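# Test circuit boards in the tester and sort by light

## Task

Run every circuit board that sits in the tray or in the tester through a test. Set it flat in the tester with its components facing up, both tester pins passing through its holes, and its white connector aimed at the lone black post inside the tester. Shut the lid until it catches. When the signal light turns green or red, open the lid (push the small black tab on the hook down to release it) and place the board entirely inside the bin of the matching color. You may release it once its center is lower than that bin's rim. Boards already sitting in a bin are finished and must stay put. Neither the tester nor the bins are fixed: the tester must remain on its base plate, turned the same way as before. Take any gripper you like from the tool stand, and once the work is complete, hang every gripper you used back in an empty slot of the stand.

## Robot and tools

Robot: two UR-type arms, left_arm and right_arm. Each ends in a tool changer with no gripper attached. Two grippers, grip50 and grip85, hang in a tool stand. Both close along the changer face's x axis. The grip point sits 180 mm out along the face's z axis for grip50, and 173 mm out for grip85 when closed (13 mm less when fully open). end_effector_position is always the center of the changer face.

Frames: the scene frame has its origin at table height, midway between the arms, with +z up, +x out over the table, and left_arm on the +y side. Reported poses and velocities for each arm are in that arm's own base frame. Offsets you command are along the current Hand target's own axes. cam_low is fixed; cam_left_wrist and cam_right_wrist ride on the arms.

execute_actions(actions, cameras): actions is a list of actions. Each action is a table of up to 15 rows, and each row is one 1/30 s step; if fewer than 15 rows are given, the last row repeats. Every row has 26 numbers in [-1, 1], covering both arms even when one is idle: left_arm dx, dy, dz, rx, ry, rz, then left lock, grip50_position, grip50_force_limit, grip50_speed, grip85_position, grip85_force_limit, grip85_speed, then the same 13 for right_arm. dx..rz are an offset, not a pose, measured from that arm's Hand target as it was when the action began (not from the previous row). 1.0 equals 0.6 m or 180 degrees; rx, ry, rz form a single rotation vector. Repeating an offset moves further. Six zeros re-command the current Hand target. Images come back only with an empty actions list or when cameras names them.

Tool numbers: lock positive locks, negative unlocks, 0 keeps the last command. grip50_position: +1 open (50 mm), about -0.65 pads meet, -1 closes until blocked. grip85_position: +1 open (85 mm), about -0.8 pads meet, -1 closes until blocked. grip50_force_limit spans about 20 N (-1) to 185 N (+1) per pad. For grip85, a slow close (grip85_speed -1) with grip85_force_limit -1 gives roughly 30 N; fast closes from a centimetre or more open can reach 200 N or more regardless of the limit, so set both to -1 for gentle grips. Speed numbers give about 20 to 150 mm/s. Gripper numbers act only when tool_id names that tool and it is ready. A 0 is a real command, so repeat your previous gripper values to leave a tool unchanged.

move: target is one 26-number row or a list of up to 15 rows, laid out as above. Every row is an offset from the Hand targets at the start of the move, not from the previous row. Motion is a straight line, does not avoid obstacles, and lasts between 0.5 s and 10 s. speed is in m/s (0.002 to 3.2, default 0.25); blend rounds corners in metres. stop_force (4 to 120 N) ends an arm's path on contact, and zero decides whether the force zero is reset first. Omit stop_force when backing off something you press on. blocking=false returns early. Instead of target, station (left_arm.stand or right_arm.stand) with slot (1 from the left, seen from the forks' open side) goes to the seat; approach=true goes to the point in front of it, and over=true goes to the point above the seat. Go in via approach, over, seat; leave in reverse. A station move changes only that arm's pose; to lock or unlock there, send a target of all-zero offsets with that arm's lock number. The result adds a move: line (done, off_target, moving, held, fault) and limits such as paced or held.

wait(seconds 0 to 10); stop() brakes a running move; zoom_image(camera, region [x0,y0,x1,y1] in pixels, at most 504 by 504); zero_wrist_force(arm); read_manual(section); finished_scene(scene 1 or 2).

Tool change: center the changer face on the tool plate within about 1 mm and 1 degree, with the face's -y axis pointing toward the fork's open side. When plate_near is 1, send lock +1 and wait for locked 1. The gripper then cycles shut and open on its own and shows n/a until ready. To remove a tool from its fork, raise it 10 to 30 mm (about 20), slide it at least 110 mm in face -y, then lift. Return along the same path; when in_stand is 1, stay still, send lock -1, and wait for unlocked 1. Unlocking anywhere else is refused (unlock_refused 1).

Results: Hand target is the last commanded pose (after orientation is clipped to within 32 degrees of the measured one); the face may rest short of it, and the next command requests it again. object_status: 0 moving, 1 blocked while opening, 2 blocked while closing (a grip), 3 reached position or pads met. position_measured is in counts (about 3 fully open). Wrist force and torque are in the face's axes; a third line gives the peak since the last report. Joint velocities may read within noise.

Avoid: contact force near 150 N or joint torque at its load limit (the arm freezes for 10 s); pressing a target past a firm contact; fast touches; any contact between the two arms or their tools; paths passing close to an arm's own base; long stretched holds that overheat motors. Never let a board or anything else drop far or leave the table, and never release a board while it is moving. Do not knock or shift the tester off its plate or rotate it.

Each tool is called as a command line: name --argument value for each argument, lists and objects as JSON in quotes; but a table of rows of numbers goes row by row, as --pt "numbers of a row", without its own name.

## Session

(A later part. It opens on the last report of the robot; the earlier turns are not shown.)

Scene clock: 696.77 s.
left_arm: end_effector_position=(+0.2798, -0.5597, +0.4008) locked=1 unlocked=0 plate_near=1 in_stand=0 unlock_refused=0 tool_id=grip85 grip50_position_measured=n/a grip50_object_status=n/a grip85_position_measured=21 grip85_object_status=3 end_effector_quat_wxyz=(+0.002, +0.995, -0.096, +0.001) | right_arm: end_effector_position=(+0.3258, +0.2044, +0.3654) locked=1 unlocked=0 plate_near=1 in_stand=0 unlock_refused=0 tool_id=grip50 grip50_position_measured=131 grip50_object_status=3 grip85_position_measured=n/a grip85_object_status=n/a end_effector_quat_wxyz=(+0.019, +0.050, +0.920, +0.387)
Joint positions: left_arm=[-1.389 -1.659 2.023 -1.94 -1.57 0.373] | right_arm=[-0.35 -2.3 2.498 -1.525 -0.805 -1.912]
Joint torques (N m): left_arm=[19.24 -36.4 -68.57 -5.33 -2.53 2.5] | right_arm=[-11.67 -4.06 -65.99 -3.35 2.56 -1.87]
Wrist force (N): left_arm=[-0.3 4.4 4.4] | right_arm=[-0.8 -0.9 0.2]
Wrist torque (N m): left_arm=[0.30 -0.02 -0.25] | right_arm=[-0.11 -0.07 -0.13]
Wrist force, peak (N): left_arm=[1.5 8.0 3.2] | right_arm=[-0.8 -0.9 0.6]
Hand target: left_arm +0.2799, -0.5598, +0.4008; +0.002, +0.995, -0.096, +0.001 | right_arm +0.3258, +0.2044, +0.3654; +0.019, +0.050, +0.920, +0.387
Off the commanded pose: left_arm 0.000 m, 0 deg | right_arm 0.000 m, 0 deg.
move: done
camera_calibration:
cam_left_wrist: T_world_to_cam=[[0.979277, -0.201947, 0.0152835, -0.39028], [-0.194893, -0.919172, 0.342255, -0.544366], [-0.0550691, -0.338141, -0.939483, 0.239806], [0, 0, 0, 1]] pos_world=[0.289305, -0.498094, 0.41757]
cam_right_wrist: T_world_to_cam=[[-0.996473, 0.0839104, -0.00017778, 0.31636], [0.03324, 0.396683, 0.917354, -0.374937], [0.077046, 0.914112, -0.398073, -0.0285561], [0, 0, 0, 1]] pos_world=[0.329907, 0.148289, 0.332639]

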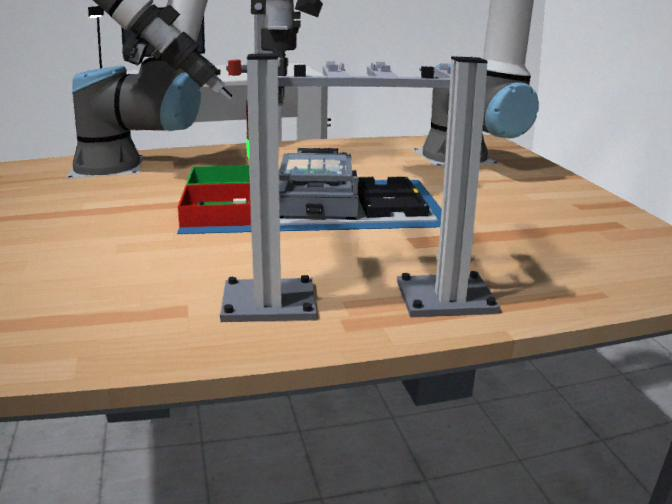

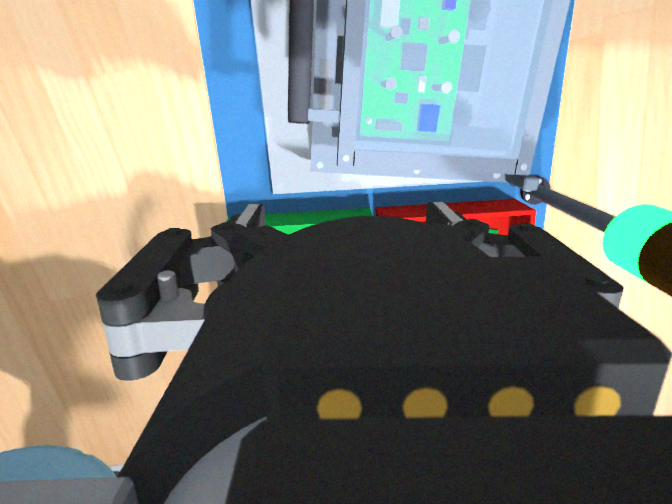

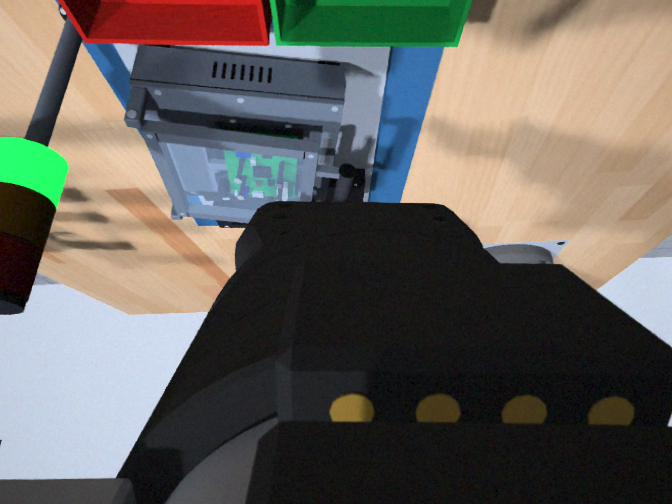

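move --target '[-0.1322,-0.2128,0.1742,0,0,0.0229,0,1,-1,1,0.86,-1,-1,0,0,0,0,0,0,0,0.145,-1,-1,1,1,1]' --speed 0.2 --cameras '["cam_left_wrist"]'

zoom_image --camera "cam_left_wrist" --region '[380, 90, 580, 230]'

Scene clock: 708.10 s.
left_arm: end_effector_position=(+0.2266, -0.4200, +0.2957) locked=1 unlocked=0 plate_near=1 in_stand=0 unlock_refused=0 tool_id=grip85 grip50_position_measured=n/a grip50_object_status=n/a grip85_position_measured=21 grip85_object_status=3 end_effector_quat_wxyz=(+0.002, +0.991, -0.131, +0.001) | right_arm: end_effector_position=(+0.3258, +0.2044, +0.3654) locked=1 unlocked=0 plate_near=1 in_stand=0 unlock_refused=0 tool_id=grip50 grip50_position_measured=131 grip50_object_status=3 grip85_position_measured=n/a grip85_object_status=n/a end_effector_quat_wxyz=(+0.019, +0.050, +0.920, +0.387)
Joint positions: left_arm=[-1.45 -1.853 2.379 -2.101 -1.57 0.385] | right_arm=[-0.35 -2.3 2.498 -1.525 -0.805 -1.912]
Joint torques (N m): left_arm=[-24.93 -36.67 -41.87 -9.52 1.57 -2.54] | right_arm=[-10.25 -3.18 -65.96 -3.39 2.55 -1.71]
Wrist force (N): left_arm=[0.1 4.2 4.1] | right_arm=[-0.8 -0.8 0.3]
Wrist torque (N m): left_arm=[0.23 -0.11 0.02] | right_arm=[-0.10 -0.06 -0.12]
Wrist force, peak (N): left_arm=[1.5 6.8 2.7] | right_arm=[-1.1 -1.0 0.3]
Hand target: left_arm +0.2265, -0.4199, +0.2956; +0.002, +0.991, -0.132, +0.001 | right_arm +0.3258, +0.2044, +0.3654; +0.019, +0.050, +0.920, +0.387
Off the commanded pose: left_arm 0.000 m, 0 deg | right_arm 0.000 m, 0 deg.
move: done
camera_calibration:
cam_left_wrist: T_world_to_cam=[[0.962227, -0.271805, 0.0155126, -0.333826], [-0.260543, -0.902836, 0.342059, -0.36857], [-0.078968, -0.33318, -0.93955, 0.192881], [0, 0, 0, 1]] pos_world=[0.24042, -0.35923, 0.312472]
Images, in order (width x height): cam_left_wrist 672x504.

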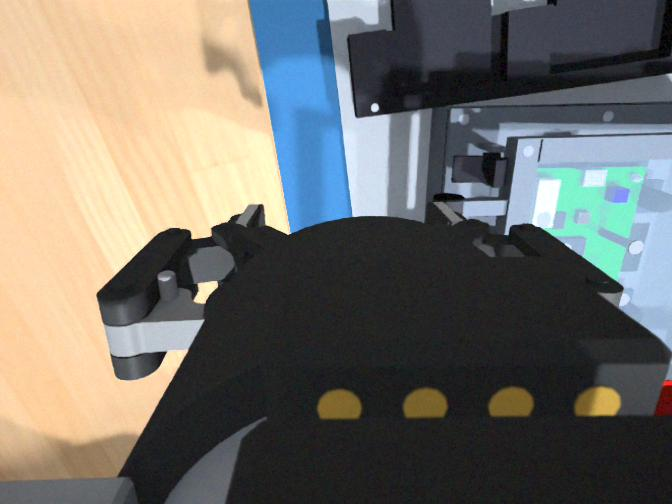

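Scaled by 2.520.

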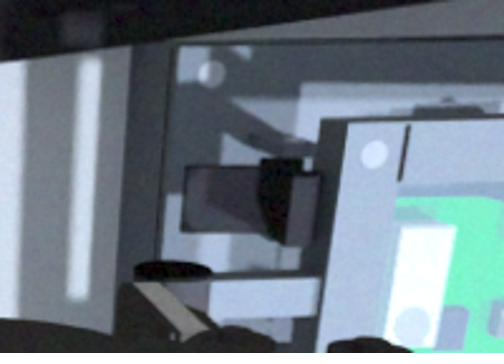

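move --target '[0,0,0,0,0,0,0,1,-1,1,0.86,-1,-1,0,0.0118,0.1770,0.3362,0.0850,-0.0136,0.0150,0,0.145,-1,-1,1,1,1]' --speed 0.2 --cameras '["cam_right_wrist","cam_left_wrist"]'

zoom_image --camera "cam_right_wrist" --region '[140, 0, 460, 230]'


This scene's latest camera images include none from cam_right_wrist. They are from: cam_left_wrist. cam_right_wrist's image comes with the result of a call that names it in "cameras".

move --target '[0,0,0,0,0,0,0,1,-1,1,0.86,-1,-1,0.0118,0.1770,0.3362,0.0850,-0.0136,0.0150,0,0.145,-1,-1,1,1,1]' --speed 0.2 --cameras '["cam_right_wrist","cam_left_wrist"]'

zoom_image --camera "cam_right_wrist" --region '[140, 0, 460, 230]'

Scene clock: 718.80 s.
left_arm: end_effector_position=(+0.2265, -0.4199, +0.2956) locked=1 unlocked=0 plate_near=1 in_stand=0 unlock_refused=0 tool_id=grip85 grip50_position_measured=n/a grip50_object_status=n/a grip85_position_measured=21 grip85_object_status=3 end_effector_quat_wxyz=(+0.002, +0.991, -0.132, +0.001) | right_arm: end_effector_position=(+0.3418, +0.4223, +0.3003) locked=1 unlocked=0 plate_near=1 in_stand=0 unlock_refused=0 tool_id=grip50 grip50_position_measured=131 grip50_object_status=3 grip85_position_measured=n/a grip85_object_status=n/a end_effector_quat_wxyz=(+0.023, +0.082, +0.962, +0.260)
Joint positions: left_arm=[-1.45 -1.854 2.38 -2.102 -1.57 0.384] | right_arm=[0.406 -1.792 2.458 -2.546 -1.135 -0.927]
Joint torques (N m): left_arm=[-22.63 -39.77 -43.53 -10.03 1.66 -2.51] | right_arm=[8.72 -16.09 -59.39 -11.95 0.17 2.64]
Wrist force (N): left_arm=[-0.1 4.3 4.3] | right_arm=[-0.4 -0.5 0.2]
Wrist torque (N m): left_arm=[0.24 -0.09 0.02] | right_arm=[-0.15 -0.09 -0.31]
Wrist force, peak (N): left_arm=[-0.1 4.8 4.6] | right_arm=[-1.8 -1.0 -3.5]
Hand target: left_arm +0.2265, -0.4199, +0.2956; +0.002, +0.991, -0.132, +0.001 | right_arm +0.3418, +0.4224, +0.3002; +0.023, +0.082, +0.962, +0.260
Off the commanded pose: left_arm 0.000 m, 0 deg | right_arm 0.000 m, 0 deg.
move: done
camera_calibration:
cam_left_wrist: T_world_to_cam=[[0.962227, -0.271805, 0.0155126, -0.333797], [-0.260543, -0.902836, 0.342059, -0.368445], [-0.078968, -0.33318, -0.93955, 0.19282], [0, 0, 0, 1]] pos_world=[0.24042, -0.35913, 0.312372]
cam_right_wrist: T_world_to_cam=[[-0.989193, 0.146614, 0.00132939, 0.284592], [0.0928056, 0.619082, 0.779824, -0.475107], [0.11351, 0.771519, -0.625998, -0.138701], [0, 0, 0, 1]] pos_world=[0.341353, 0.359415, 0.283295]
Images, in order (width x height): cam_left_wrist 672x504, cam_right_wrist 672x504.

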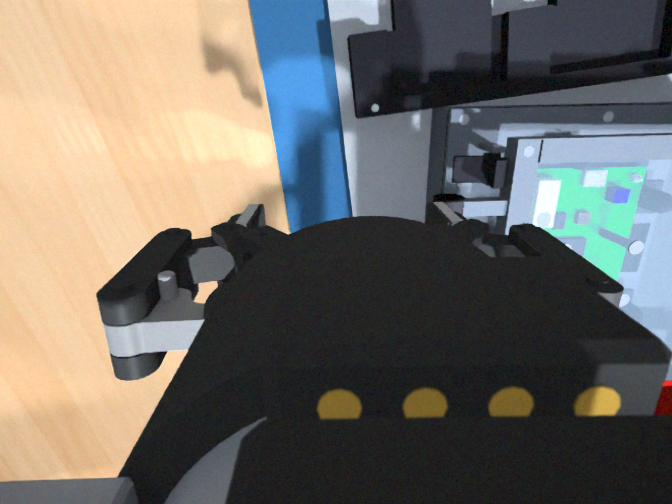

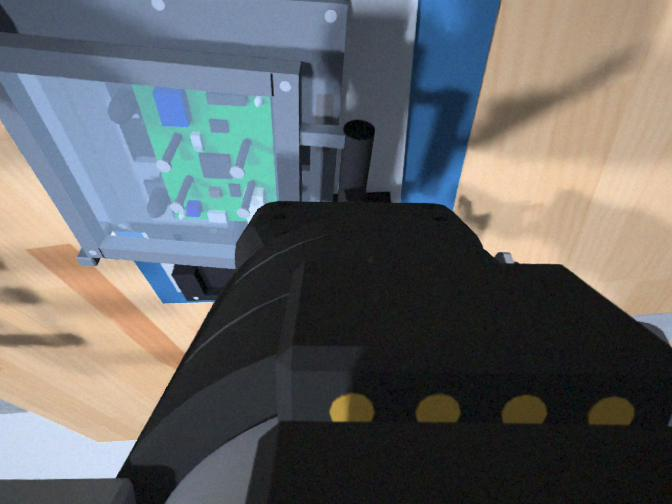

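Scaled by 1.575.

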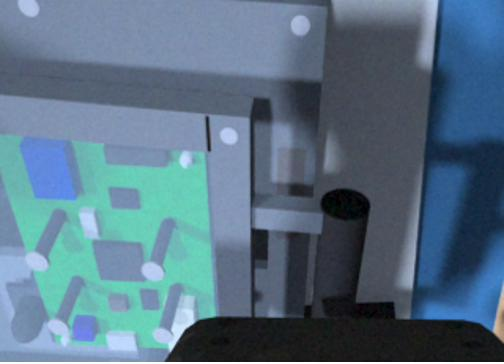

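move --target '[0,0,0,0,0,0,0,1,-1,1,0.86,-1,-1,0.0062,0.0050,0.0913,0,0,0,0,0.145,-1,-1,1,1,1]' --speed 0.04 --stop_force 8 --cameras '["cam_right_wrist","cam_left_wrist"]'

zoom_image --camera "cam_right_wrist" --region '[140, 0, 460, 230]'

Scene clock: 723.97 s.
left_arm: end_effector_position=(+0.2265, -0.4199, +0.2956) locked=1 unlocked=0 plate_near=1 in_stand=0 unlock_refused=0 tool_id=grip85 grip50_position_measured=n/a grip50_object_status=n/a grip85_position_measured=21 grip85_object_status=3 end_effector_quat_wxyz=(+0.002, +0.991, -0.132, +0.001) | right_arm: end_effector_position=(+0.3433, +0.4528, +0.2544) locked=1 unlocked=0 plate_near=1 in_stand=0 unlock_refused=0 tool_id=grip50 grip50_position_measured=131 grip50_object_status=3 grip85_position_measured=n/a grip85_object_status=n/a end_effector_quat_wxyz=(+0.023, +0.082, +0.962, +0.260)
Joint positions: left_arm=[-1.45 -1.854 2.38 -2.102 -1.57 0.384] | right_arm=[0.467 -1.657 2.468 -2.719 -1.154 -0.863]
Joint torques (N m): left_arm=[-23.45 -37.7 -42.58 -9.89 1.62 -2.48] | right_arm=[8.63 -24.51 -35.26 -11.95 0.28 2.62]
Wrist force (N): left_arm=[-0.3 4.6 4.4] | right_arm=[-0.4 -0.5 -0.1]
Wrist torque (N m): left_arm=[0.25 -0.07 0.01] | right_arm=[-0.14 -0.08 -0.30]
Wrist force, peak (N): left_arm=[0.1 4.7 4.6] | right_arm=[-0.4 -0.6 0.9]
Hand target: left_arm +0.2265, -0.4199, +0.2956; +0.002, +0.991, -0.132, +0.001 | right_arm +0.3433, +0.4528, +0.2544; +0.023, +0.082, +0.962, +0.260
Off the commanded pose: left_arm 0.000 m, 0 deg | right_arm 0.000 m, 0 deg.
move: done
camera_calibration:
cam_left_wrist: T_world_to_cam=[[0.962227, -0.271805, 0.0155126, -0.333797], [-0.260543, -0.902836, 0.342059, -0.368445], [-0.078968, -0.33318, -0.93955, 0.19282], [0, 0, 0, 1]] pos_world=[0.24042, -0.35913, 0.312372]
cam_right_wrist: T_world_to_cam=[[-0.98917, 0.146768, 0.0011845, 0.28173], [0.0928044, 0.619178, 0.779748, -0.458441], [0.113709, 0.771413, -0.626093, -0.191088], [0, 0, 0, 1]] pos_world=[0.342953, 0.389915, 0.237496]
Images, in order (width x height): cam_left_wrist 672x504, cam_right_wrist 672x504.

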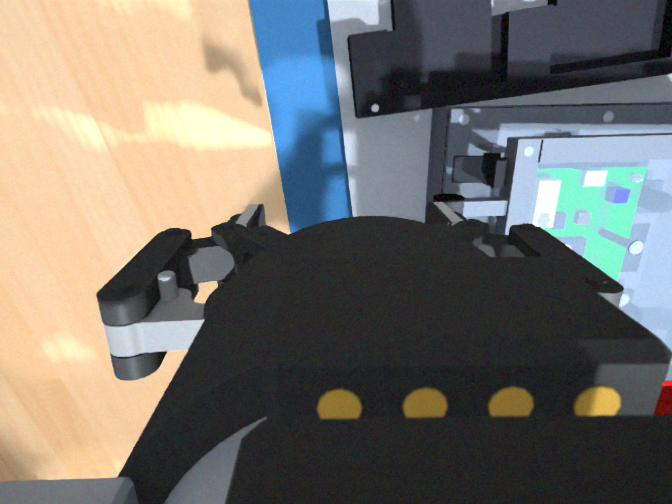

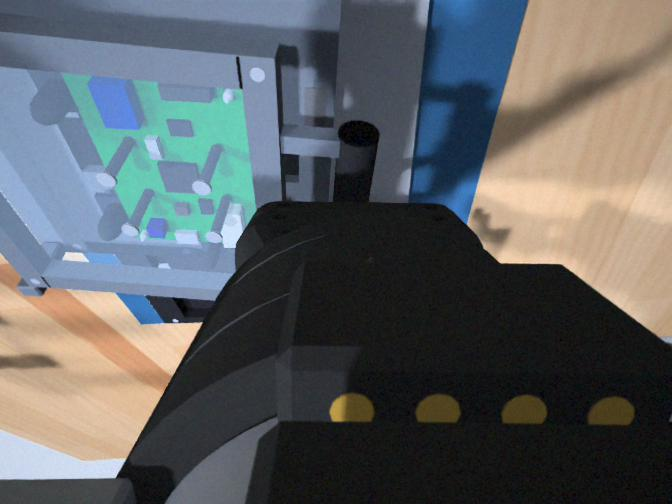

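Scaled by 1.575.

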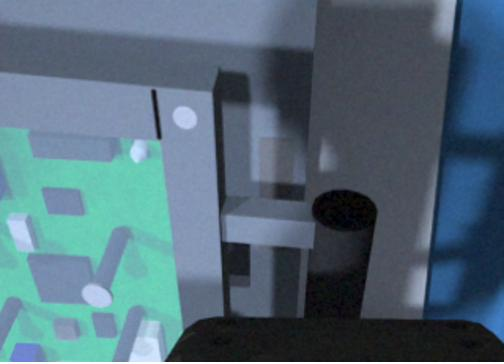

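move --target '[0,0,0,0,0,0,0,1,-1,1,0.86,-1,-1,0,0,0,0,0,0,0,-1,-1,-1,1,1,1]' --speed 0.04

Scene clock: 725.03 s.
left_arm: end_effector_position=(+0.2265, -0.4199, +0.2956) locked=1 unlocked=0 plate_near=1 in_stand=0 unlock_refused=0 tool_id=grip85 grip50_position_measured=n/a grip50_object_status=n/a grip85_position_measured=21 grip85_object_status=3 end_effector_quat_wxyz=(+0.002, +0.991, -0.132, +0.001) | right_arm: end_effector_position=(+0.3434, +0.4528, +0.2544) locked=1 unlocked=0 plate_near=1 in_stand=0 unlock_refused=0 tool_id=grip50 grip50_position_measured=174 grip50_object_status=2 grip85_position_measured=n/a grip85_object_status=n/a end_effector_quat_wxyz=(+0.023, +0.082, +0.962, +0.260)
Joint positions: left_arm=[-1.45 -1.854 2.38 -2.102 -1.57 0.384] | right_arm=[0.467 -1.656 2.468 -2.719 -1.154 -0.863]
Joint torques (N m): left_arm=[-23.2 -35.78 -43.41 -10.24 1.53 -2.45] | right_arm=[10.35 -27.08 -35.3 -6.24 7.29 2.45]
Wrist force (N): left_arm=[0.0 3.9 4.3] | right_arm=[-11.1 -1.5 2.8]
Wrist torque (N m): left_arm=[0.21 -0.10 0.01] | right_arm=[0.08 -2.02 -0.24]
Wrist force, peak (N): left_arm=[0.0 4.4 4.9] | right_arm=[-12.7 -0.7 3.3]
Hand target: left_arm +0.2265, -0.4199, +0.2956; +0.002, +0.991, -0.132, +0.001 | right_arm +0.3433, +0.4528, +0.2544; +0.023, +0.082, +0.962, +0.260
Off the commanded pose: left_arm 0.000 m, 0 deg | right_arm 0.000 m, 0 deg.
move: done

move --target '[0,0,0,0,0,0,0,1,-1,1,0.86,-1,-1,0,0.00841,-0.01439,0,0,0,0,-1,-1,-1,1,1,1]' --speed 0.015 --stop_force 12 --cameras '["cam_right_wrist","cam_left_wrist"]'

zoom_image --camera "cam_left_wrist" --region '[380, 90, 580, 230]'

Scene clock: 731.60 s.
left_arm: end_effector_position=(+0.2265, -0.4199, +0.2956) locked=1 unlocked=0 plate_near=1 in_stand=0 unlock_refused=0 tool_id=grip85 grip50_position_measured=n/a grip50_object_status=n/a grip85_position_measured=21 grip85_object_status=3 end_effector_quat_wxyz=(+0.002, +0.991, -0.132, +0.001) | right_arm: end_effector_position=(+0.3433, +0.4528, +0.2644) locked=1 unlocked=0 plate_near=1 in_stand=0 unlock_refused=0 tool_id=grip50 grip50_position_measured=174 grip50_object_status=2 grip85_position_measured=n/a grip85_object_status=n/a end_effector_quat_wxyz=(+0.023, +0.082, +0.962, +0.260)
Joint positions: left_arm=[-1.45 -1.854 2.38 -2.102 -1.57 0.384] | right_arm=[0.467 -1.675 2.459 -2.691 -1.154 -0.863]
Joint torques (N m): left_arm=[-21.34 -37.07 -43.16 -9.94 1.9 -2.48] | right_arm=[13.64 -46.67 -54.49 -6.51 4.12 -0.47]
Wrist force (N): left_arm=[-0.5 4.5 4.4] | right_arm=[-10.0 -4.3 5.8]
Wrist torque (N m): left_arm=[0.26 -0.05 0.02] | right_arm=[0.62 -1.64 -0.11]
Wrist force, peak (N): left_arm=[-0.1 5.1 4.3] | right_arm=[-13.1 -1.2 3.1]
Hand target: left_arm +0.2265, -0.4199, +0.2956; +0.002, +0.991, -0.132, +0.001 | right_arm +0.3433, +0.4528, +0.2644; +0.023, +0.082, +0.962, +0.260
Off the commanded pose: left_arm 0.000 m, 0 deg | right_arm 0.000 m, 0 deg.
move: done
camera_calibration:
cam_left_wrist: T_world_to_cam=[[0.962227, -0.271805, 0.0155126, -0.333797], [-0.260543, -0.902836, 0.342059, -0.368445], [-0.078968, -0.33318, -0.93955, 0.19282], [0, 0, 0, 1]] pos_world=[0.24042, -0.35913, 0.312372]
cam_right_wrist: T_world_to_cam=[[-0.989161, 0.14683, 0.00126135, 0.281573], [0.0929021, 0.619163, 0.779748, -0.466256], [0.113709, 0.771413, -0.626092, -0.184816], [0, 0, 0, 1]] pos_world=[0.342853, 0.389915, 0.247495]
Images, in order (width x height): cam_left_wrist 672x504, cam_right_wrist 672x504.

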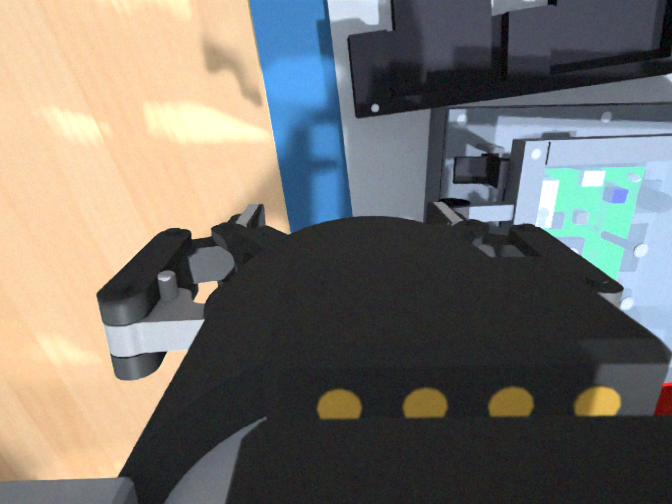

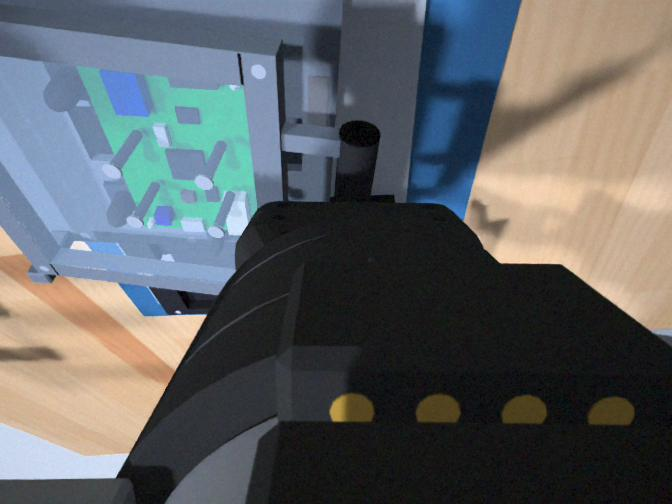

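Scaled by 2.520.

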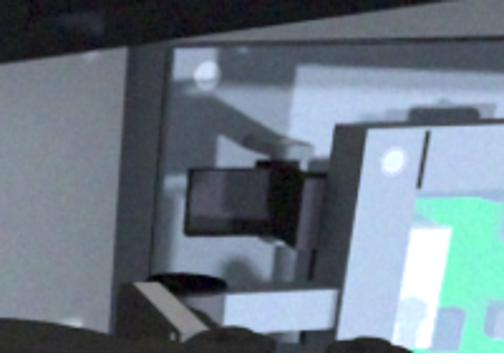

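move --target '[-0.13,-0.05,-0.10,0,0,0,0,1,-1,1,0.86,-1,-1,0,0,0,0,0,0,0,-1,-1,-1,1,1,1]' --speed 0.2

Scene clock: 734.40 s.
left_arm: end_effector_position=(+0.1590, -0.3704, +0.3552) locked=1 unlocked=0 plate_near=1 in_stand=0 unlock_refused=0 tool_id=grip85 grip50_position_measured=n/a grip50_object_status=n/a grip85_position_measured=21 grip85_object_status=3 end_effector_quat_wxyz=(+0.002, +0.991, -0.132, +0.001) | right_arm: end_effector_position=(+0.3433, +0.4528, +0.2644) locked=1 unlocked=0 plate_near=1 in_stand=0 unlock_refused=0 tool_id=grip50 grip50_position_measured=174 grip50_object_status=2 grip85_position_measured=n/a grip85_object_status=n/a end_effector_quat_wxyz=(+0.023, +0.082, +0.962, +0.260)
Joint positions: left_arm=[-1.613 -2.087 2.392 -1.881 -1.569 0.222] | right_arm=[0.467 -1.675 2.459 -2.691 -1.154 -0.863]
Joint torques (N m): left_arm=[-18.89 -22.14 -69.85 -5.47 1.67 -2.36] | right_arm=[15.34 -48.15 -54.75 -6.39 3.91 -1.98]
Wrist force (N): left_arm=[0.6 4.3 4.4] | right_arm=[-10.0 -4.5 5.8]
Wrist torque (N m): left_arm=[0.32 -0.10 0.04] | right_arm=[0.61 -1.63 -0.11]
Wrist force, peak (N): left_arm=[2.6 5.5 6.6] | right_arm=[-10.3 -4.6 5.9]
Hand target: left_arm +0.1589, -0.3703, +0.3553; +0.002, +0.991, -0.132, +0.001 | right_arm +0.3433, +0.4528, +0.2644; +0.023, +0.082, +0.962, +0.260
Off the commanded pose: left_arm 0.000 m, 0 deg | right_arm 0.000 m, 0 deg.
move: done

move --pt "0 0 0 0 0 0 0 1 -1 1 0.86 -1 -1 -0.02082 0.03625 -0.06375 0 0 0 0 -1 -1 -1 1 1 1" --pt "0 0 0 0 0 0 0 1 -1 1 0.86 -1 -1 -0.04297 0.05967 -0.10565 0 0 0 0 -1 -1 -1 1 1 1" --speed 0.05 --stop_force 18 --blend 0.015 --cameras '["cam_right_wrist","cam_low"]'

Scene clock: 738.43 s.
left_arm: end_effector_position=(+0.1589, -0.3703, +0.3553) locked=1 unlocked=0 plate_near=1 in_stand=0 unlock_refused=0 tool_id=grip85 grip50_position_measured=n/a grip50_object_status=n/a grip85_position_measured=21 grip85_object_status=3 end_effector_quat_wxyz=(+0.002, +0.991, -0.132, +0.001) | right_arm: end_effector_position=(+0.3684, +0.4474, +0.3373) locked=1 unlocked=0 plate_near=1 in_stand=0 unlock_refused=0 tool_id=grip50 grip50_position_measured=174 grip50_object_status=2 grip85_position_measured=n/a grip85_object_status=n/a end_effector_quat_wxyz=(+0.023, +0.082, +0.962, +0.260)
Joint positions: left_arm=[-1.613 -2.087 2.392 -1.88 -1.569 0.221] | right_arm=[0.433 -1.765 2.361 -2.488 -1.143 -0.899]
Joint torques (N m): left_arm=[-23.05 -21.74 -68.85 -5.21 1.56 -2.97] | right_arm=[-15.57 -41.28 -67.36 -9.67 3.18 -1.74]
Wrist force (N): left_arm=[-0.3 4.0 4.1] | right_arm=[9.2 -1.1 0.6]
Wrist torque (N m): left_arm=[0.29 -0.04 0.04] | right_arm=[0.02 1.88 0.12]
Wrist force, peak (N): left_arm=[0.0 5.0 4.4] | right_arm=[-10.2 -4.5 7.0]
Hand target: left_arm +0.1589, -0.3703, +0.3553; +0.002, +0.991, -0.132, +0.001 | right_arm +0.3684, +0.4474, +0.3373; +0.023, +0.082, +0.962, +0.260
Off the commanded pose: left_arm 0.000 m, 0 deg | right_arm 0.000 m, 0 deg.
move: done
camera_calibration:
cam_right_wrist: T_world_to_cam=[[-0.98917, 0.146768, 0.0011845, 0.307154], [0.0928044, 0.619178, 0.779748, -0.52198], [0.113709, 0.771413, -0.626093, -0.137925], [0, 0, 0, 1]] pos_world=[0.367953, 0.384515, 0.320296]
Images, in order (width x height): cam_low 672x504, cam_right_wrist 672x504.

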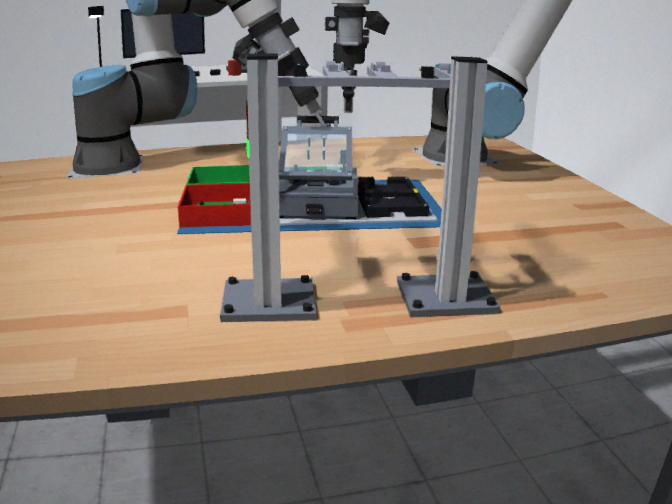

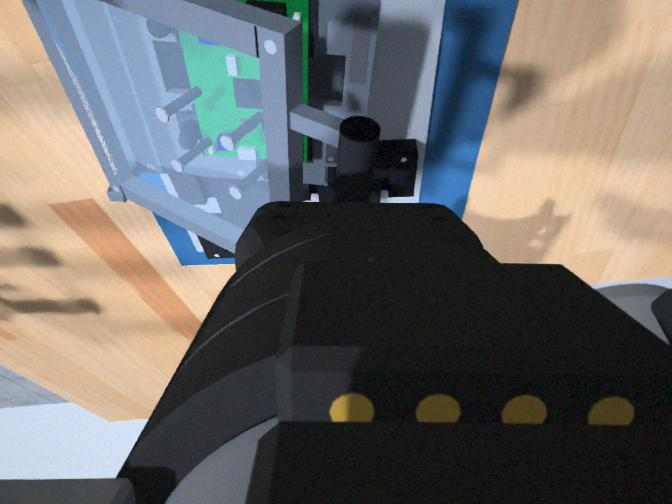

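move --target '[0,0,0,0,0,0,0,1,-1,1,0.86,-1,-1,-0.04397,0.02995,-0.05486,0,0,0,0,-1,-1,-1,1,1,1]' --speed 0.05 --stop_force 18

Scene clock: 741.17 s.
left_arm: end_effector_position=(+0.1589, -0.3703, +0.3553) locked=1 unlocked=0 plate_near=1 in_stand=0 unlock_refused=0 tool_id=grip85 grip50_position_measured=n/a grip50_object_status=n/a grip85_position_measured=21 grip85_object_status=3 end_effector_quat_wxyz=(+0.002, +0.991, -0.132, +0.001) | right_arm: end_effector_position=(+0.3941, +0.4419, +0.3748) locked=1 unlocked=0 plate_near=1 in_stand=0 unlock_refused=0 tool_id=grip50 grip50_position_measured=174 grip50_object_status=2 grip85_position_measured=n/a grip85_object_status=n/a end_effector_quat_wxyz=(+0.023, +0.082, +0.962, +0.260)
Joint positions: left_arm=[-1.613 -2.087 2.392 -1.88 -1.569 0.221] | right_arm=[0.4 -1.783 2.294 -2.389 -1.133 -0.933]
Joint torques (N m): left_arm=[-22.55 -21.2 -68.44 -5.45 1.51 -2.57] | right_arm=[-15.96 -41.98 -67.43 -9.3 3.08 -1.89]
Wrist force (N): left_arm=[-0.2 4.4 4.4] | right_arm=[9.3 -0.4 -1.9]
Wrist torque (N m): left_arm=[0.32 -0.05 0.04] | right_arm=[-0.14 1.88 0.12]
Wrist force, peak (N): left_arm=[0.1 4.4 4.8] | right_arm=[10.0 -1.2 1.5]
Hand target: left_arm +0.1589, -0.3703, +0.3553; +0.002, +0.991, -0.132, +0.001 | right_arm +0.3941, +0.4419, +0.3748; +0.023, +0.082, +0.962, +0.260
Off the commanded pose: left_arm 0.000 m, 0 deg | right_arm 0.000 m, 0 deg.
move: done

move --target '[0,0,0,0,0,0,0,1,-1,1,0.86,-1,-1,0,0,0,0,0,0,0,0.145,-1,-1,1,1,1]' --speed 0.05

move --pt "0 0 0 0 0 0 0 1 -1 1 0.86 -1 -1 -0.06962 0.02179 -0.04300 0 0 0 0 0.145 -1 -1 1 1 1" --pt "0 0 0 0 0 0 0 1 -1 1 0.86 -1 -1 -0.14258 0.03438 -0.07052 0 0 0 0 0.145 -1 -1 1 1 1" --pt "0 0 0 0 0 0 0 1 -1 1 0.86 -1 -1 -0.22087 0.03676 -0.08102 0 0 0 0 0.145 -1 -1 1 1 1" --pt "0 0 0 0 0 0 0 1 -1 1 0.86 -1 -1 -0.28883 0.03187 -0.07821 0 0 0 0 0.145 -1 -1 1 1 1" --speed 0.05 --blend 0.015 --stop_force 18 --cameras '["all"]'

Scene clock: 744.23 s.
left_arm: end_effector_position=(+0.1589, -0.3703, +0.3553) locked=1 unlocked=0 plate_near=1 in_stand=0 unlock_refused=0 tool_id=grip85 grip50_position_measured=n/a grip50_object_status=n/a grip85_position_measured=21 grip85_object_status=3 end_effector_quat_wxyz=(+0.002, +0.991, -0.132, +0.001) | right_arm: end_effector_position=(+0.3942, +0.4419, +0.3749) locked=1 unlocked=0 plate_near=1 in_stand=0 unlock_refused=0 tool_id=grip50 grip50_position_measured=131 grip50_object_status=0 grip85_position_measured=n/a grip85_object_status=n/a end_effector_quat_wxyz=(+0.023, +0.082, +0.962, +0.260)
Joint positions: left_arm=[-1.613 -2.087 2.392 -1.88 -1.569 0.221] | right_arm=[0.4 -1.783 2.294 -2.389 -1.133 -0.933]
Joint torques (N m): left_arm=[-22.04 -20.79 -69.44 -5.26 1.66 -2.46] | right_arm=[-8.05 -37.59 -60.98 -9.34 0.28 -1.19]
Wrist force (N): left_arm=[-0.5 4.5 4.6] | right_arm=[-0.1 -0.5 0.3]
Wrist torque (N m): left_arm=[0.33 -0.02 0.03] | right_arm=[-0.14 -0.11 -0.03]
Wrist force, peak (N): left_arm=[0.1 5.2 4.3] | right_arm=[10.2 1.0 -3.4]
Hand target: left_arm +0.1589, -0.3703, +0.3553; +0.002, +0.991, -0.132, +0.001 | right_arm +0.3941, +0.4419, +0.3748; +0.023, +0.082, +0.962, +0.260
Off the commanded pose: left_arm 0.000 m, 0 deg | right_arm 0.000 m, 0 deg.
move: done

Scene clock: 749.07 s.
left_arm: end_effector_position=(+0.1589, -0.3703, +0.3553) locked=1 unlocked=0 plate_near=1 in_stand=0 unlock_refused=0 tool_id=grip85 grip50_position_measured=n/a grip50_object_status=n/a grip85_position_measured=21 grip85_object_status=3 end_effector_quat_wxyz=(+0.002, +0.991, -0.132, +0.001) | right_arm: end_effector_position=(+0.5636, +0.4055, +0.4254) locked=1 unlocked=0 plate_near=1 in_stand=0 unlock_refused=0 tool_id=grip50 grip50_position_measured=131 grip50_object_status=3 grip85_position_measured=n/a grip85_object_status=n/a end_effector_quat_wxyz=(+0.023, +0.082, +0.962, +0.260)
Joint positions: left_arm=[-1.613 -2.087 2.392 -1.88 -1.569 0.221] | right_arm=[0.239 -1.624 2.044 -2.221 -1.09 -1.106]
Joint torques (N m): left_arm=[-21.26 -21.75 -68.18 -4.85 1.42 -2.58] | right_arm=[-11.06 -39.9 -67.96 -7.46 5.71 -1.82]
Wrist force (N): left_arm=[0.0 4.2 4.1] | right_arm=[2.7 -1.7 1.1]
Wrist torque (N m): left_arm=[0.31 -0.07 0.03] | right_arm=[0.10 0.44 -0.03]
Wrist force, peak (N): left_arm=[-0.4 4.7 4.9] | right_arm=[10.2 1.9 -3.2]
Hand target: left_arm +0.1589, -0.3703, +0.3553; +0.002, +0.991, -0.132, +0.001 | right_arm +0.5636, +0.4055, +0.4254; +0.023, +0.082, +0.962, +0.260
Off the commanded pose: left_arm 0.000 m, 0 deg | right_arm 0.000 m, 0 deg.
move: done
camera_calibration:
cam_left_wrist: T_world_to_cam=[[0.962227, -0.271805, 0.0155126, -0.256195], [-0.260543, -0.902836, 0.342059, -0.361698], [-0.078968, -0.33318, -0.93955, 0.260099], [0, 0, 0, 1]] pos_world=[0.17282, -0.30953, 0.372072]
cam_right_wrist: T_world_to_cam=[[-0.98917, 0.146768, 0.0011845, 0.506384], [0.0928044, 0.619178, 0.779748, -0.582857], [0.113709, 0.771413, -0.626093, -0.0726511], [0, 0, 0, 1]] pos_world=[0.563253, 0.342615, 0.408396]

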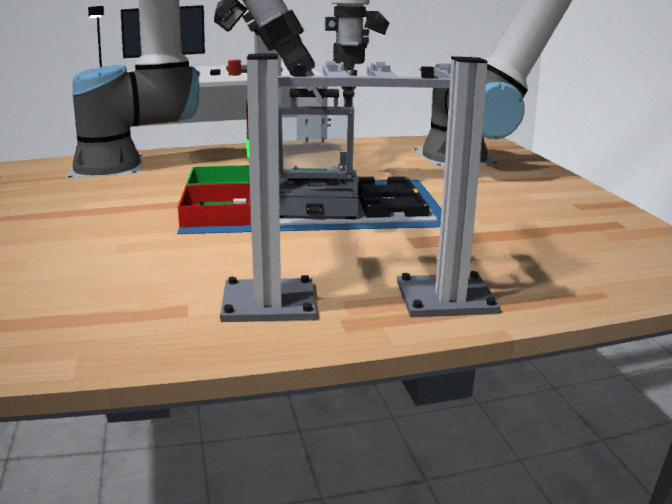

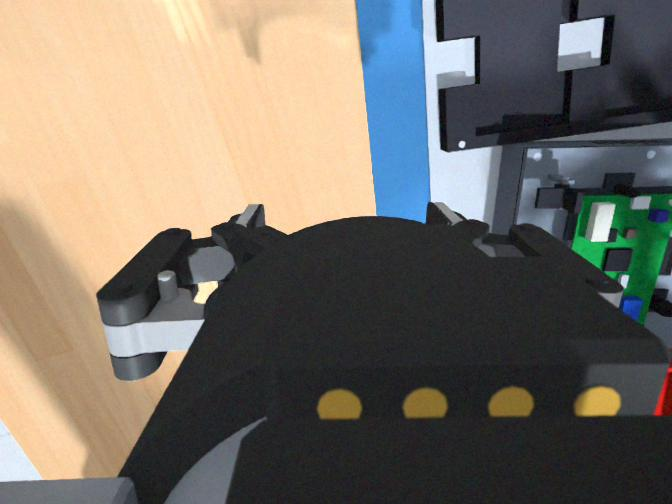

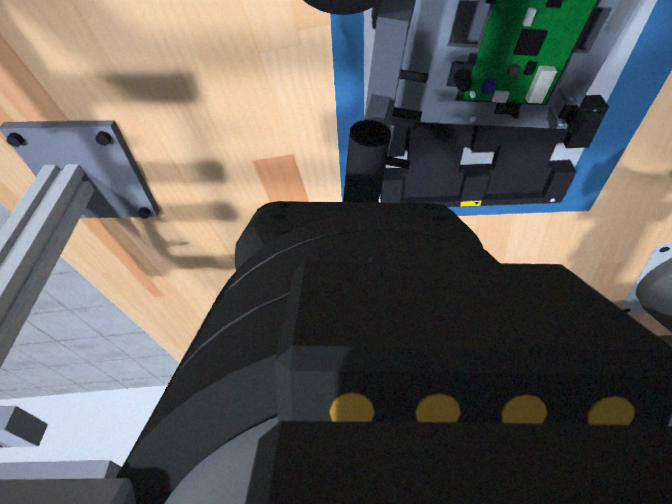

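move --target '[0,0,0,0,0,0,0,1,-1,1,0.86,-1,-1,0,0,-0.1833,0,0,0,0,0.145,-1,-1,1,1,1]' --speed 0.1

move --target '[0,0,0,0,0,0,0,1,-1,1,0.86,-1,-1,-0.1167,0.0417,-0.0722,0,0,0,0,0.145,-1,-1,1,1,1]' --speed 0.2 --cameras '["cam_low"]'

Scene clock: 751.77 s.
left_arm: end_effector_position=(+0.1589, -0.3703, +0.3553) locked=1 unlocked=0 plate_near=1 in_stand=0 unlock_refused=0 tool_id=grip85 grip50_position_measured=n/a grip50_object_status=n/a grip85_position_measured=21 grip85_object_status=3 end_effector_quat_wxyz=(+0.002, +0.991, -0.132, +0.001) | right_arm: end_effector_position=(+0.5541, +0.3509, +0.5202) locked=1 unlocked=0 plate_near=1 in_stand=0 unlock_refused=0 tool_id=grip50 grip50_position_measured=131 grip50_object_status=3 grip85_position_measured=n/a grip85_object_status=n/a end_effector_quat_wxyz=(+0.023, +0.082, +0.962, +0.260)
Joint positions: left_arm=[-1.613 -2.087 2.392 -1.88 -1.569 0.221] | right_arm=[0.151 -1.743 1.963 -1.975 -1.072 -1.203]
Joint torques (N m): left_arm=[-22.91 -21.67 -68.65 -5.08 1.71 -2.32] | right_arm=[-9.89 -52.33 -68.39 -5.68 6.09 -1.86]
Wrist force (N): left_arm=[0.0 4.5 4.4] | right_arm=[-0.2 -0.4 0.1]
Wrist torque (N m): left_arm=[0.33 -0.07 0.04] | right_arm=[-0.15 -0.08 -0.03]
Wrist force, peak (N): left_arm=[0.0 4.5 4.9] | right_arm=[2.2 -0.9 4.3]
Hand target: left_arm +0.1589, -0.3703, +0.3553; +0.002, +0.991, -0.132, +0.001 | right_arm +0.5540, +0.3509, +0.5203; +0.023, +0.082, +0.962, +0.260
Off the commanded pose: left_arm 0.000 m, 0 deg | right_arm 0.000 m, 0 deg.
move: done

Scene clock: 752.87 s.
left_arm: end_effector_position=(+0.1589, -0.3703, +0.3553) locked=1 unlocked=0 plate_near=1 in_stand=0 unlock_refused=0 tool_id=grip85 grip50_position_measured=n/a grip50_object_status=n/a grip85_position_measured=21 grip85_object_status=3 end_effector_quat_wxyz=(+0.002, +0.991, -0.132, +0.001) | right_arm: end_effector_position=(+0.6228, +0.3388, +0.5704) locked=1 unlocked=0 plate_near=1 in_stand=0 unlock_refused=0 tool_id=grip50 grip50_position_measured=131 grip50_object_status=3 grip85_position_measured=n/a grip85_object_status=n/a end_effector_quat_wxyz=(+0.023, +0.082, +0.962, +0.260)
Joint positions: left_arm=[-1.613 -2.087 2.392 -1.88 -1.569 0.221] | right_arm=[0.116 -1.658 1.797 -1.874 -1.066 -1.243]
Joint torques (N m): left_arm=[-20.63 -22 -69.07 -5.25 1.39 -2.19] | right_arm=[-10.21 -40.76 -69.8 -5.8 6.13 -1.79]
Wrist force (N): left_arm=[-0.3 4.8 4.6] | right_arm=[-0.4 -0.3 -0.2]
Wrist torque (N m): left_arm=[0.35 -0.05 0.04] | right_arm=[-0.13 -0.06 -0.02]
Wrist force, peak (N): left_arm=[-0.3 4.8 4.6] | right_arm=[-3.3 0.8 -2.4]
Hand target: left_arm +0.1589, -0.3703, +0.3553; +0.002, +0.991, -0.132, +0.001 | right_arm +0.6229, +0.3388, +0.5705; +0.023, +0.082, +0.962, +0.260
Off the commanded pose: left_arm 0.000 m, 0 deg | right_arm 0.000 m, 0 deg.
move: done
Images, in order (width x height): cam_low 672x504.

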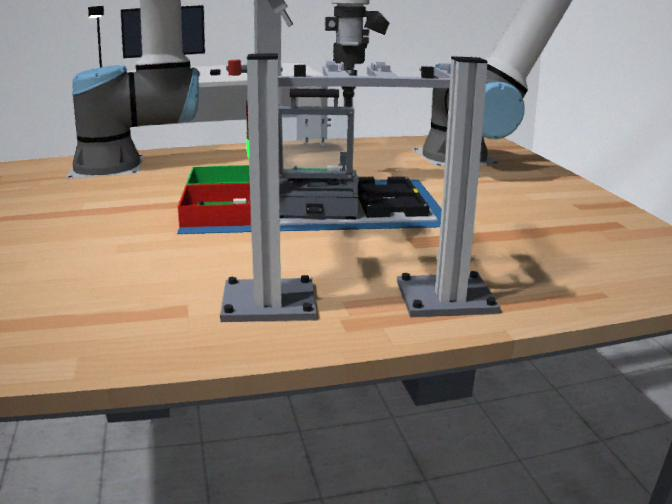

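move --target '[0.3225,0.2013,-0.0172,0,0,-0.0160,0,1,-1,1,0.86,-1,-1,0,0,0,0,0,0,0,0.145,-1,-1,1,1,1]' --speed 0.25 --cameras '["cam_left_wrist"]'

zoom_image --camera "cam_left_wrist" --region '[240, 0, 540, 210]'

Scene clock: 756.10 s.
left_arm: end_effector_position=(+0.3141, -0.5372, +0.3666) locked=1 unlocked=0 plate_near=1 in_stand=0 unlock_refused=0 tool_id=grip85 grip50_position_measured=n/a grip50_object_status=n/a grip85_position_measured=21 grip85_object_status=3 end_effector_quat_wxyz=(+0.002, +0.994, -0.107, +0.001) | right_arm: end_effector_position=(+0.6229, +0.3388, +0.5705) locked=1 unlocked=0 plate_near=1 in_stand=0 unlock_refused=0 tool_id=grip50 grip50_position_measured=131 grip50_object_status=3 grip85_position_measured=n/a grip85_object_status=n/a end_effector_quat_wxyz=(+0.023, +0.082, +0.962, +0.260)
Joint positions: left_arm=[-1.325 -1.64 2.072 -2.007 -1.57 0.459] | right_arm=[0.116 -1.658 1.796 -1.874 -1.066 -1.243]
Joint torques (N m): left_arm=[22.96 -41.4 -66.67 -7.26 -2.75 1.97] | right_arm=[-9.08 -39.94 -69.78 -5.92 5.95 -1.68]
Wrist force (N): left_arm=[0.1 4.3 4.7] | right_arm=[-0.4 -0.3 0.1]
Wrist torque (N m): left_arm=[0.27 -0.08 -0.26] | right_arm=[-0.14 -0.06 -0.02]
Wrist force, peak (N): left_arm=[3.0 6.7 4.2] | right_arm=[-0.7 -0.4 -0.3]
Hand target: left_arm +0.3142, -0.5373, +0.3666; +0.002, +0.994, -0.107, +0.001 | right_arm +0.6229, +0.3388, +0.5705; +0.023, +0.082, +0.962, +0.260
Off the commanded pose: left_arm 0.000 m, 0 deg | right_arm 0.000 m, 0 deg.
move: done
camera_calibration:
cam_left_wrist: T_world_to_cam=[[0.97465, -0.223207, 0.0153994, -0.428794], [-0.214886, -0.914706, 0.342254, -0.496532], [-0.0623074, -0.336886, -0.939481, 0.220151], [0, 0, 0, 1]] pos_world=[0.324943, -0.475725, 0.383371]
Images, in order (width x height): cam_left_wrist 672x504.

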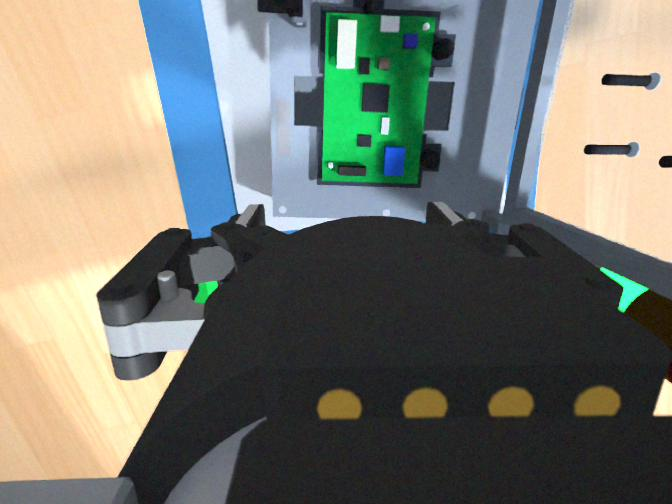

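Scaled by 1.680.

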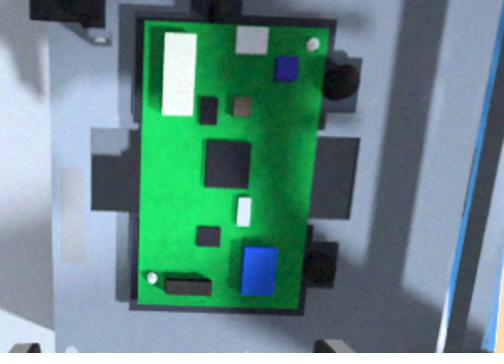

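move --target '[0.0419,-0.0945,0.1443,0,0,0.0137,0,1,-1,1,0.86,-1,-1,0,0,0,0,0,0,0,0.145,-1,-1,1,1,1]' --speed 0.15 --cameras '["cam_left_wrist"]'

zoom_image --camera "cam_left_wrist" --region '[220, 60, 480, 240]'

Scene clock: 760.33 s.
left_arm: end_effector_position=(+0.3509, -0.4877, +0.2800) locked=1 unlocked=0 plate_near=1 in_stand=0 unlock_refused=0 tool_id=grip85 grip50_position_measured=n/a grip50_object_status=n/a grip85_position_measured=21 grip85_object_status=3 end_effector_quat_wxyz=(+0.002, +0.992, -0.128, +0.001) | right_arm: end_effector_position=(+0.6229, +0.3388, +0.5705) locked=1 unlocked=0 plate_near=1 in_stand=0 unlock_refused=0 tool_id=grip50 grip50_position_measured=131 grip50_object_status=3 grip85_position_measured=n/a grip85_object_status=n/a end_effector_quat_wxyz=(+0.023, +0.082, +0.962, +0.260)
Joint positions: left_arm=[-1.241 -1.595 2.203 -2.184 -1.571 0.586] | right_arm=[0.116 -1.658 1.796 -1.874 -1.066 -1.243]
Joint torques (N m): left_arm=[17.09 -38.28 -41.3 -10.56 -2.56 2.31] | right_arm=[-10.6 -40.03 -69.45 -5.89 5.64 -1.65]
Wrist force (N): left_arm=[0.0 4.5 4.4] | right_arm=[-0.5 -0.4 -0.4]
Wrist torque (N m): left_arm=[0.33 -0.08 -0.24] | right_arm=[-0.15 -0.04 -0.02]
Wrist force, peak (N): left_arm=[0.6 2.9 7.0] | right_arm=[-0.7 -0.5 -0.1]
Hand target: left_arm +0.3510, -0.4876, +0.2798; +0.002, +0.992, -0.128, +0.001 | right_arm +0.6229, +0.3388, +0.5705; +0.023, +0.082, +0.962, +0.260
Off the commanded pose: left_arm 0.000 m, 0 deg | right_arm 0.000 m, 0 deg.
move: done
camera_calibration:
cam_left_wrist: T_world_to_cam=[[0.96417, -0.264829, 0.0155638, -0.4689], [-0.254019, -0.904716, 0.341999, -0.395074], [-0.0764904, -0.333699, -0.939571, 0.164288], [0, 0, 0, 1]] pos_world=[0.36431, -0.426785, 0.296773]
Images, in order (width x height): cam_left_wrist 672x504.

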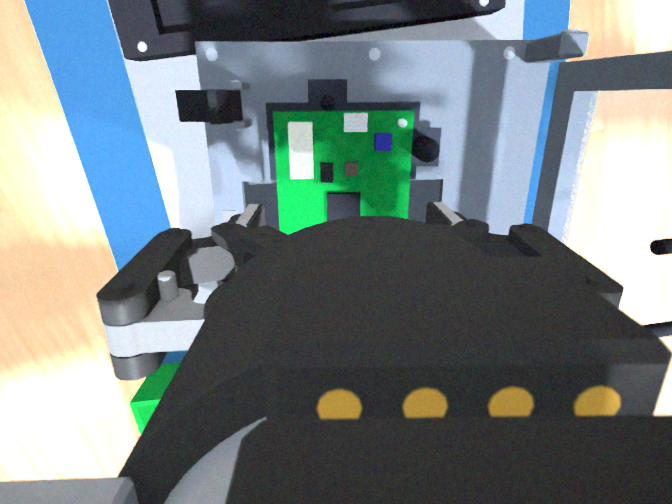

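Scaled by 1.938.

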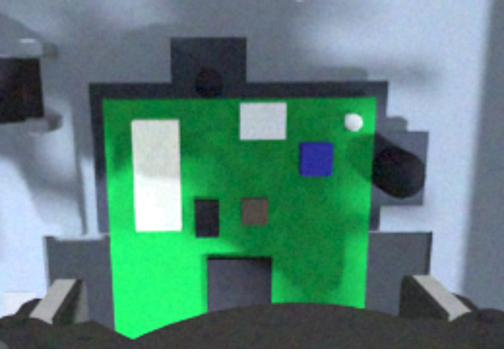

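move --target '[-0.0012,0,0.0167,0,0,0,0,1,-1,1,0.86,-1,-1,0,0,0,0,0,0,0,0.145,-1,-1,1,1,1]' --speed 0.08 --cameras '["cam_left_wrist"]'

zoom_image --camera "cam_left_wrist" --region '[220, 60, 480, 240]'

Scene clock: 762.33 s.
left_arm: end_effector_position=(+0.3503, -0.4875, +0.2700) locked=1 unlocked=0 plate_near=1 in_stand=0 unlock_refused=0 tool_id=grip85 grip50_position_measured=n/a grip50_object_status=n/a grip85_position_measured=21 grip85_object_status=3 end_effector_quat_wxyz=(+0.002, +0.992, -0.128, +0.001) | right_arm: end_effector_position=(+0.6229, +0.3388, +0.5705) locked=1 unlocked=0 plate_near=1 in_stand=0 unlock_refused=0 tool_id=grip50 grip50_position_measured=131 grip50_object_status=3 grip85_position_measured=n/a grip85_object_status=n/a end_effector_quat_wxyz=(+0.023, +0.082, +0.962, +0.260)
Joint positions: left_arm=[-1.242 -1.584 2.214 -2.206 -1.571 0.585] | right_arm=[0.116 -1.658 1.796 -1.874 -1.066 -1.243]
Joint torques (N m): left_arm=[-21.26 -38.05 -39.94 -9.15 -2.04 -2.63] | right_arm=[-11.18 -39.32 -68.5 -5.93 5.59 -1.73]
Wrist force (N): left_arm=[0.2 4.7 4.4] | right_arm=[-0.3 -0.3 -0.2]
Wrist torque (N m): left_arm=[0.34 -0.09 0.01] | right_arm=[-0.13 -0.06 -0.02]
Wrist force, peak (N): left_arm=[0.3 4.7 5.4] | right_arm=[-0.6 -0.1 -0.6]
Hand target: left_arm +0.3503, -0.4875, +0.2698; +0.002, +0.992, -0.128, +0.001 | right_arm +0.6229, +0.3388, +0.5705; +0.023, +0.082, +0.962, +0.260
Off the commanded pose: left_arm 0.000 m, 0 deg | right_arm 0.000 m, 0 deg.
move: done
camera_calibration:
cam_left_wrist: T_world_to_cam=[[0.964162, -0.264862, 0.0154737, -0.468099], [-0.254019, -0.904707, 0.342023, -0.391629], [-0.0765898, -0.333696, -0.939564, 0.154947], [0, 0, 0, 1]] pos_world=[0.36371, -0.426586, 0.286772]
Images, in order (width x height): cam_left_wrist 672x504.

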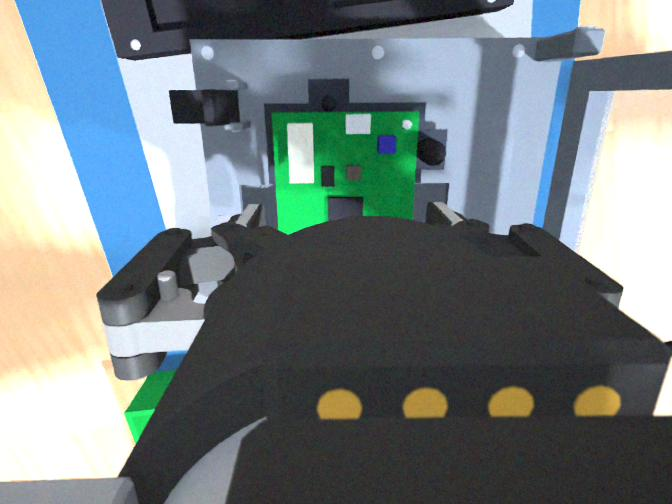

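Scaled by 1.938.

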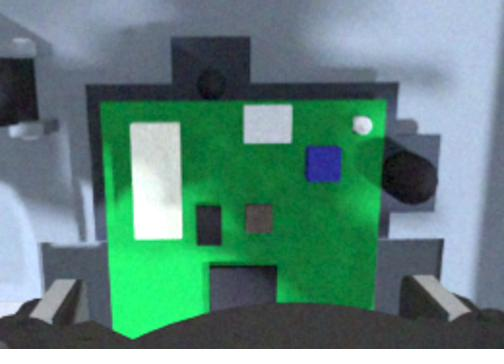

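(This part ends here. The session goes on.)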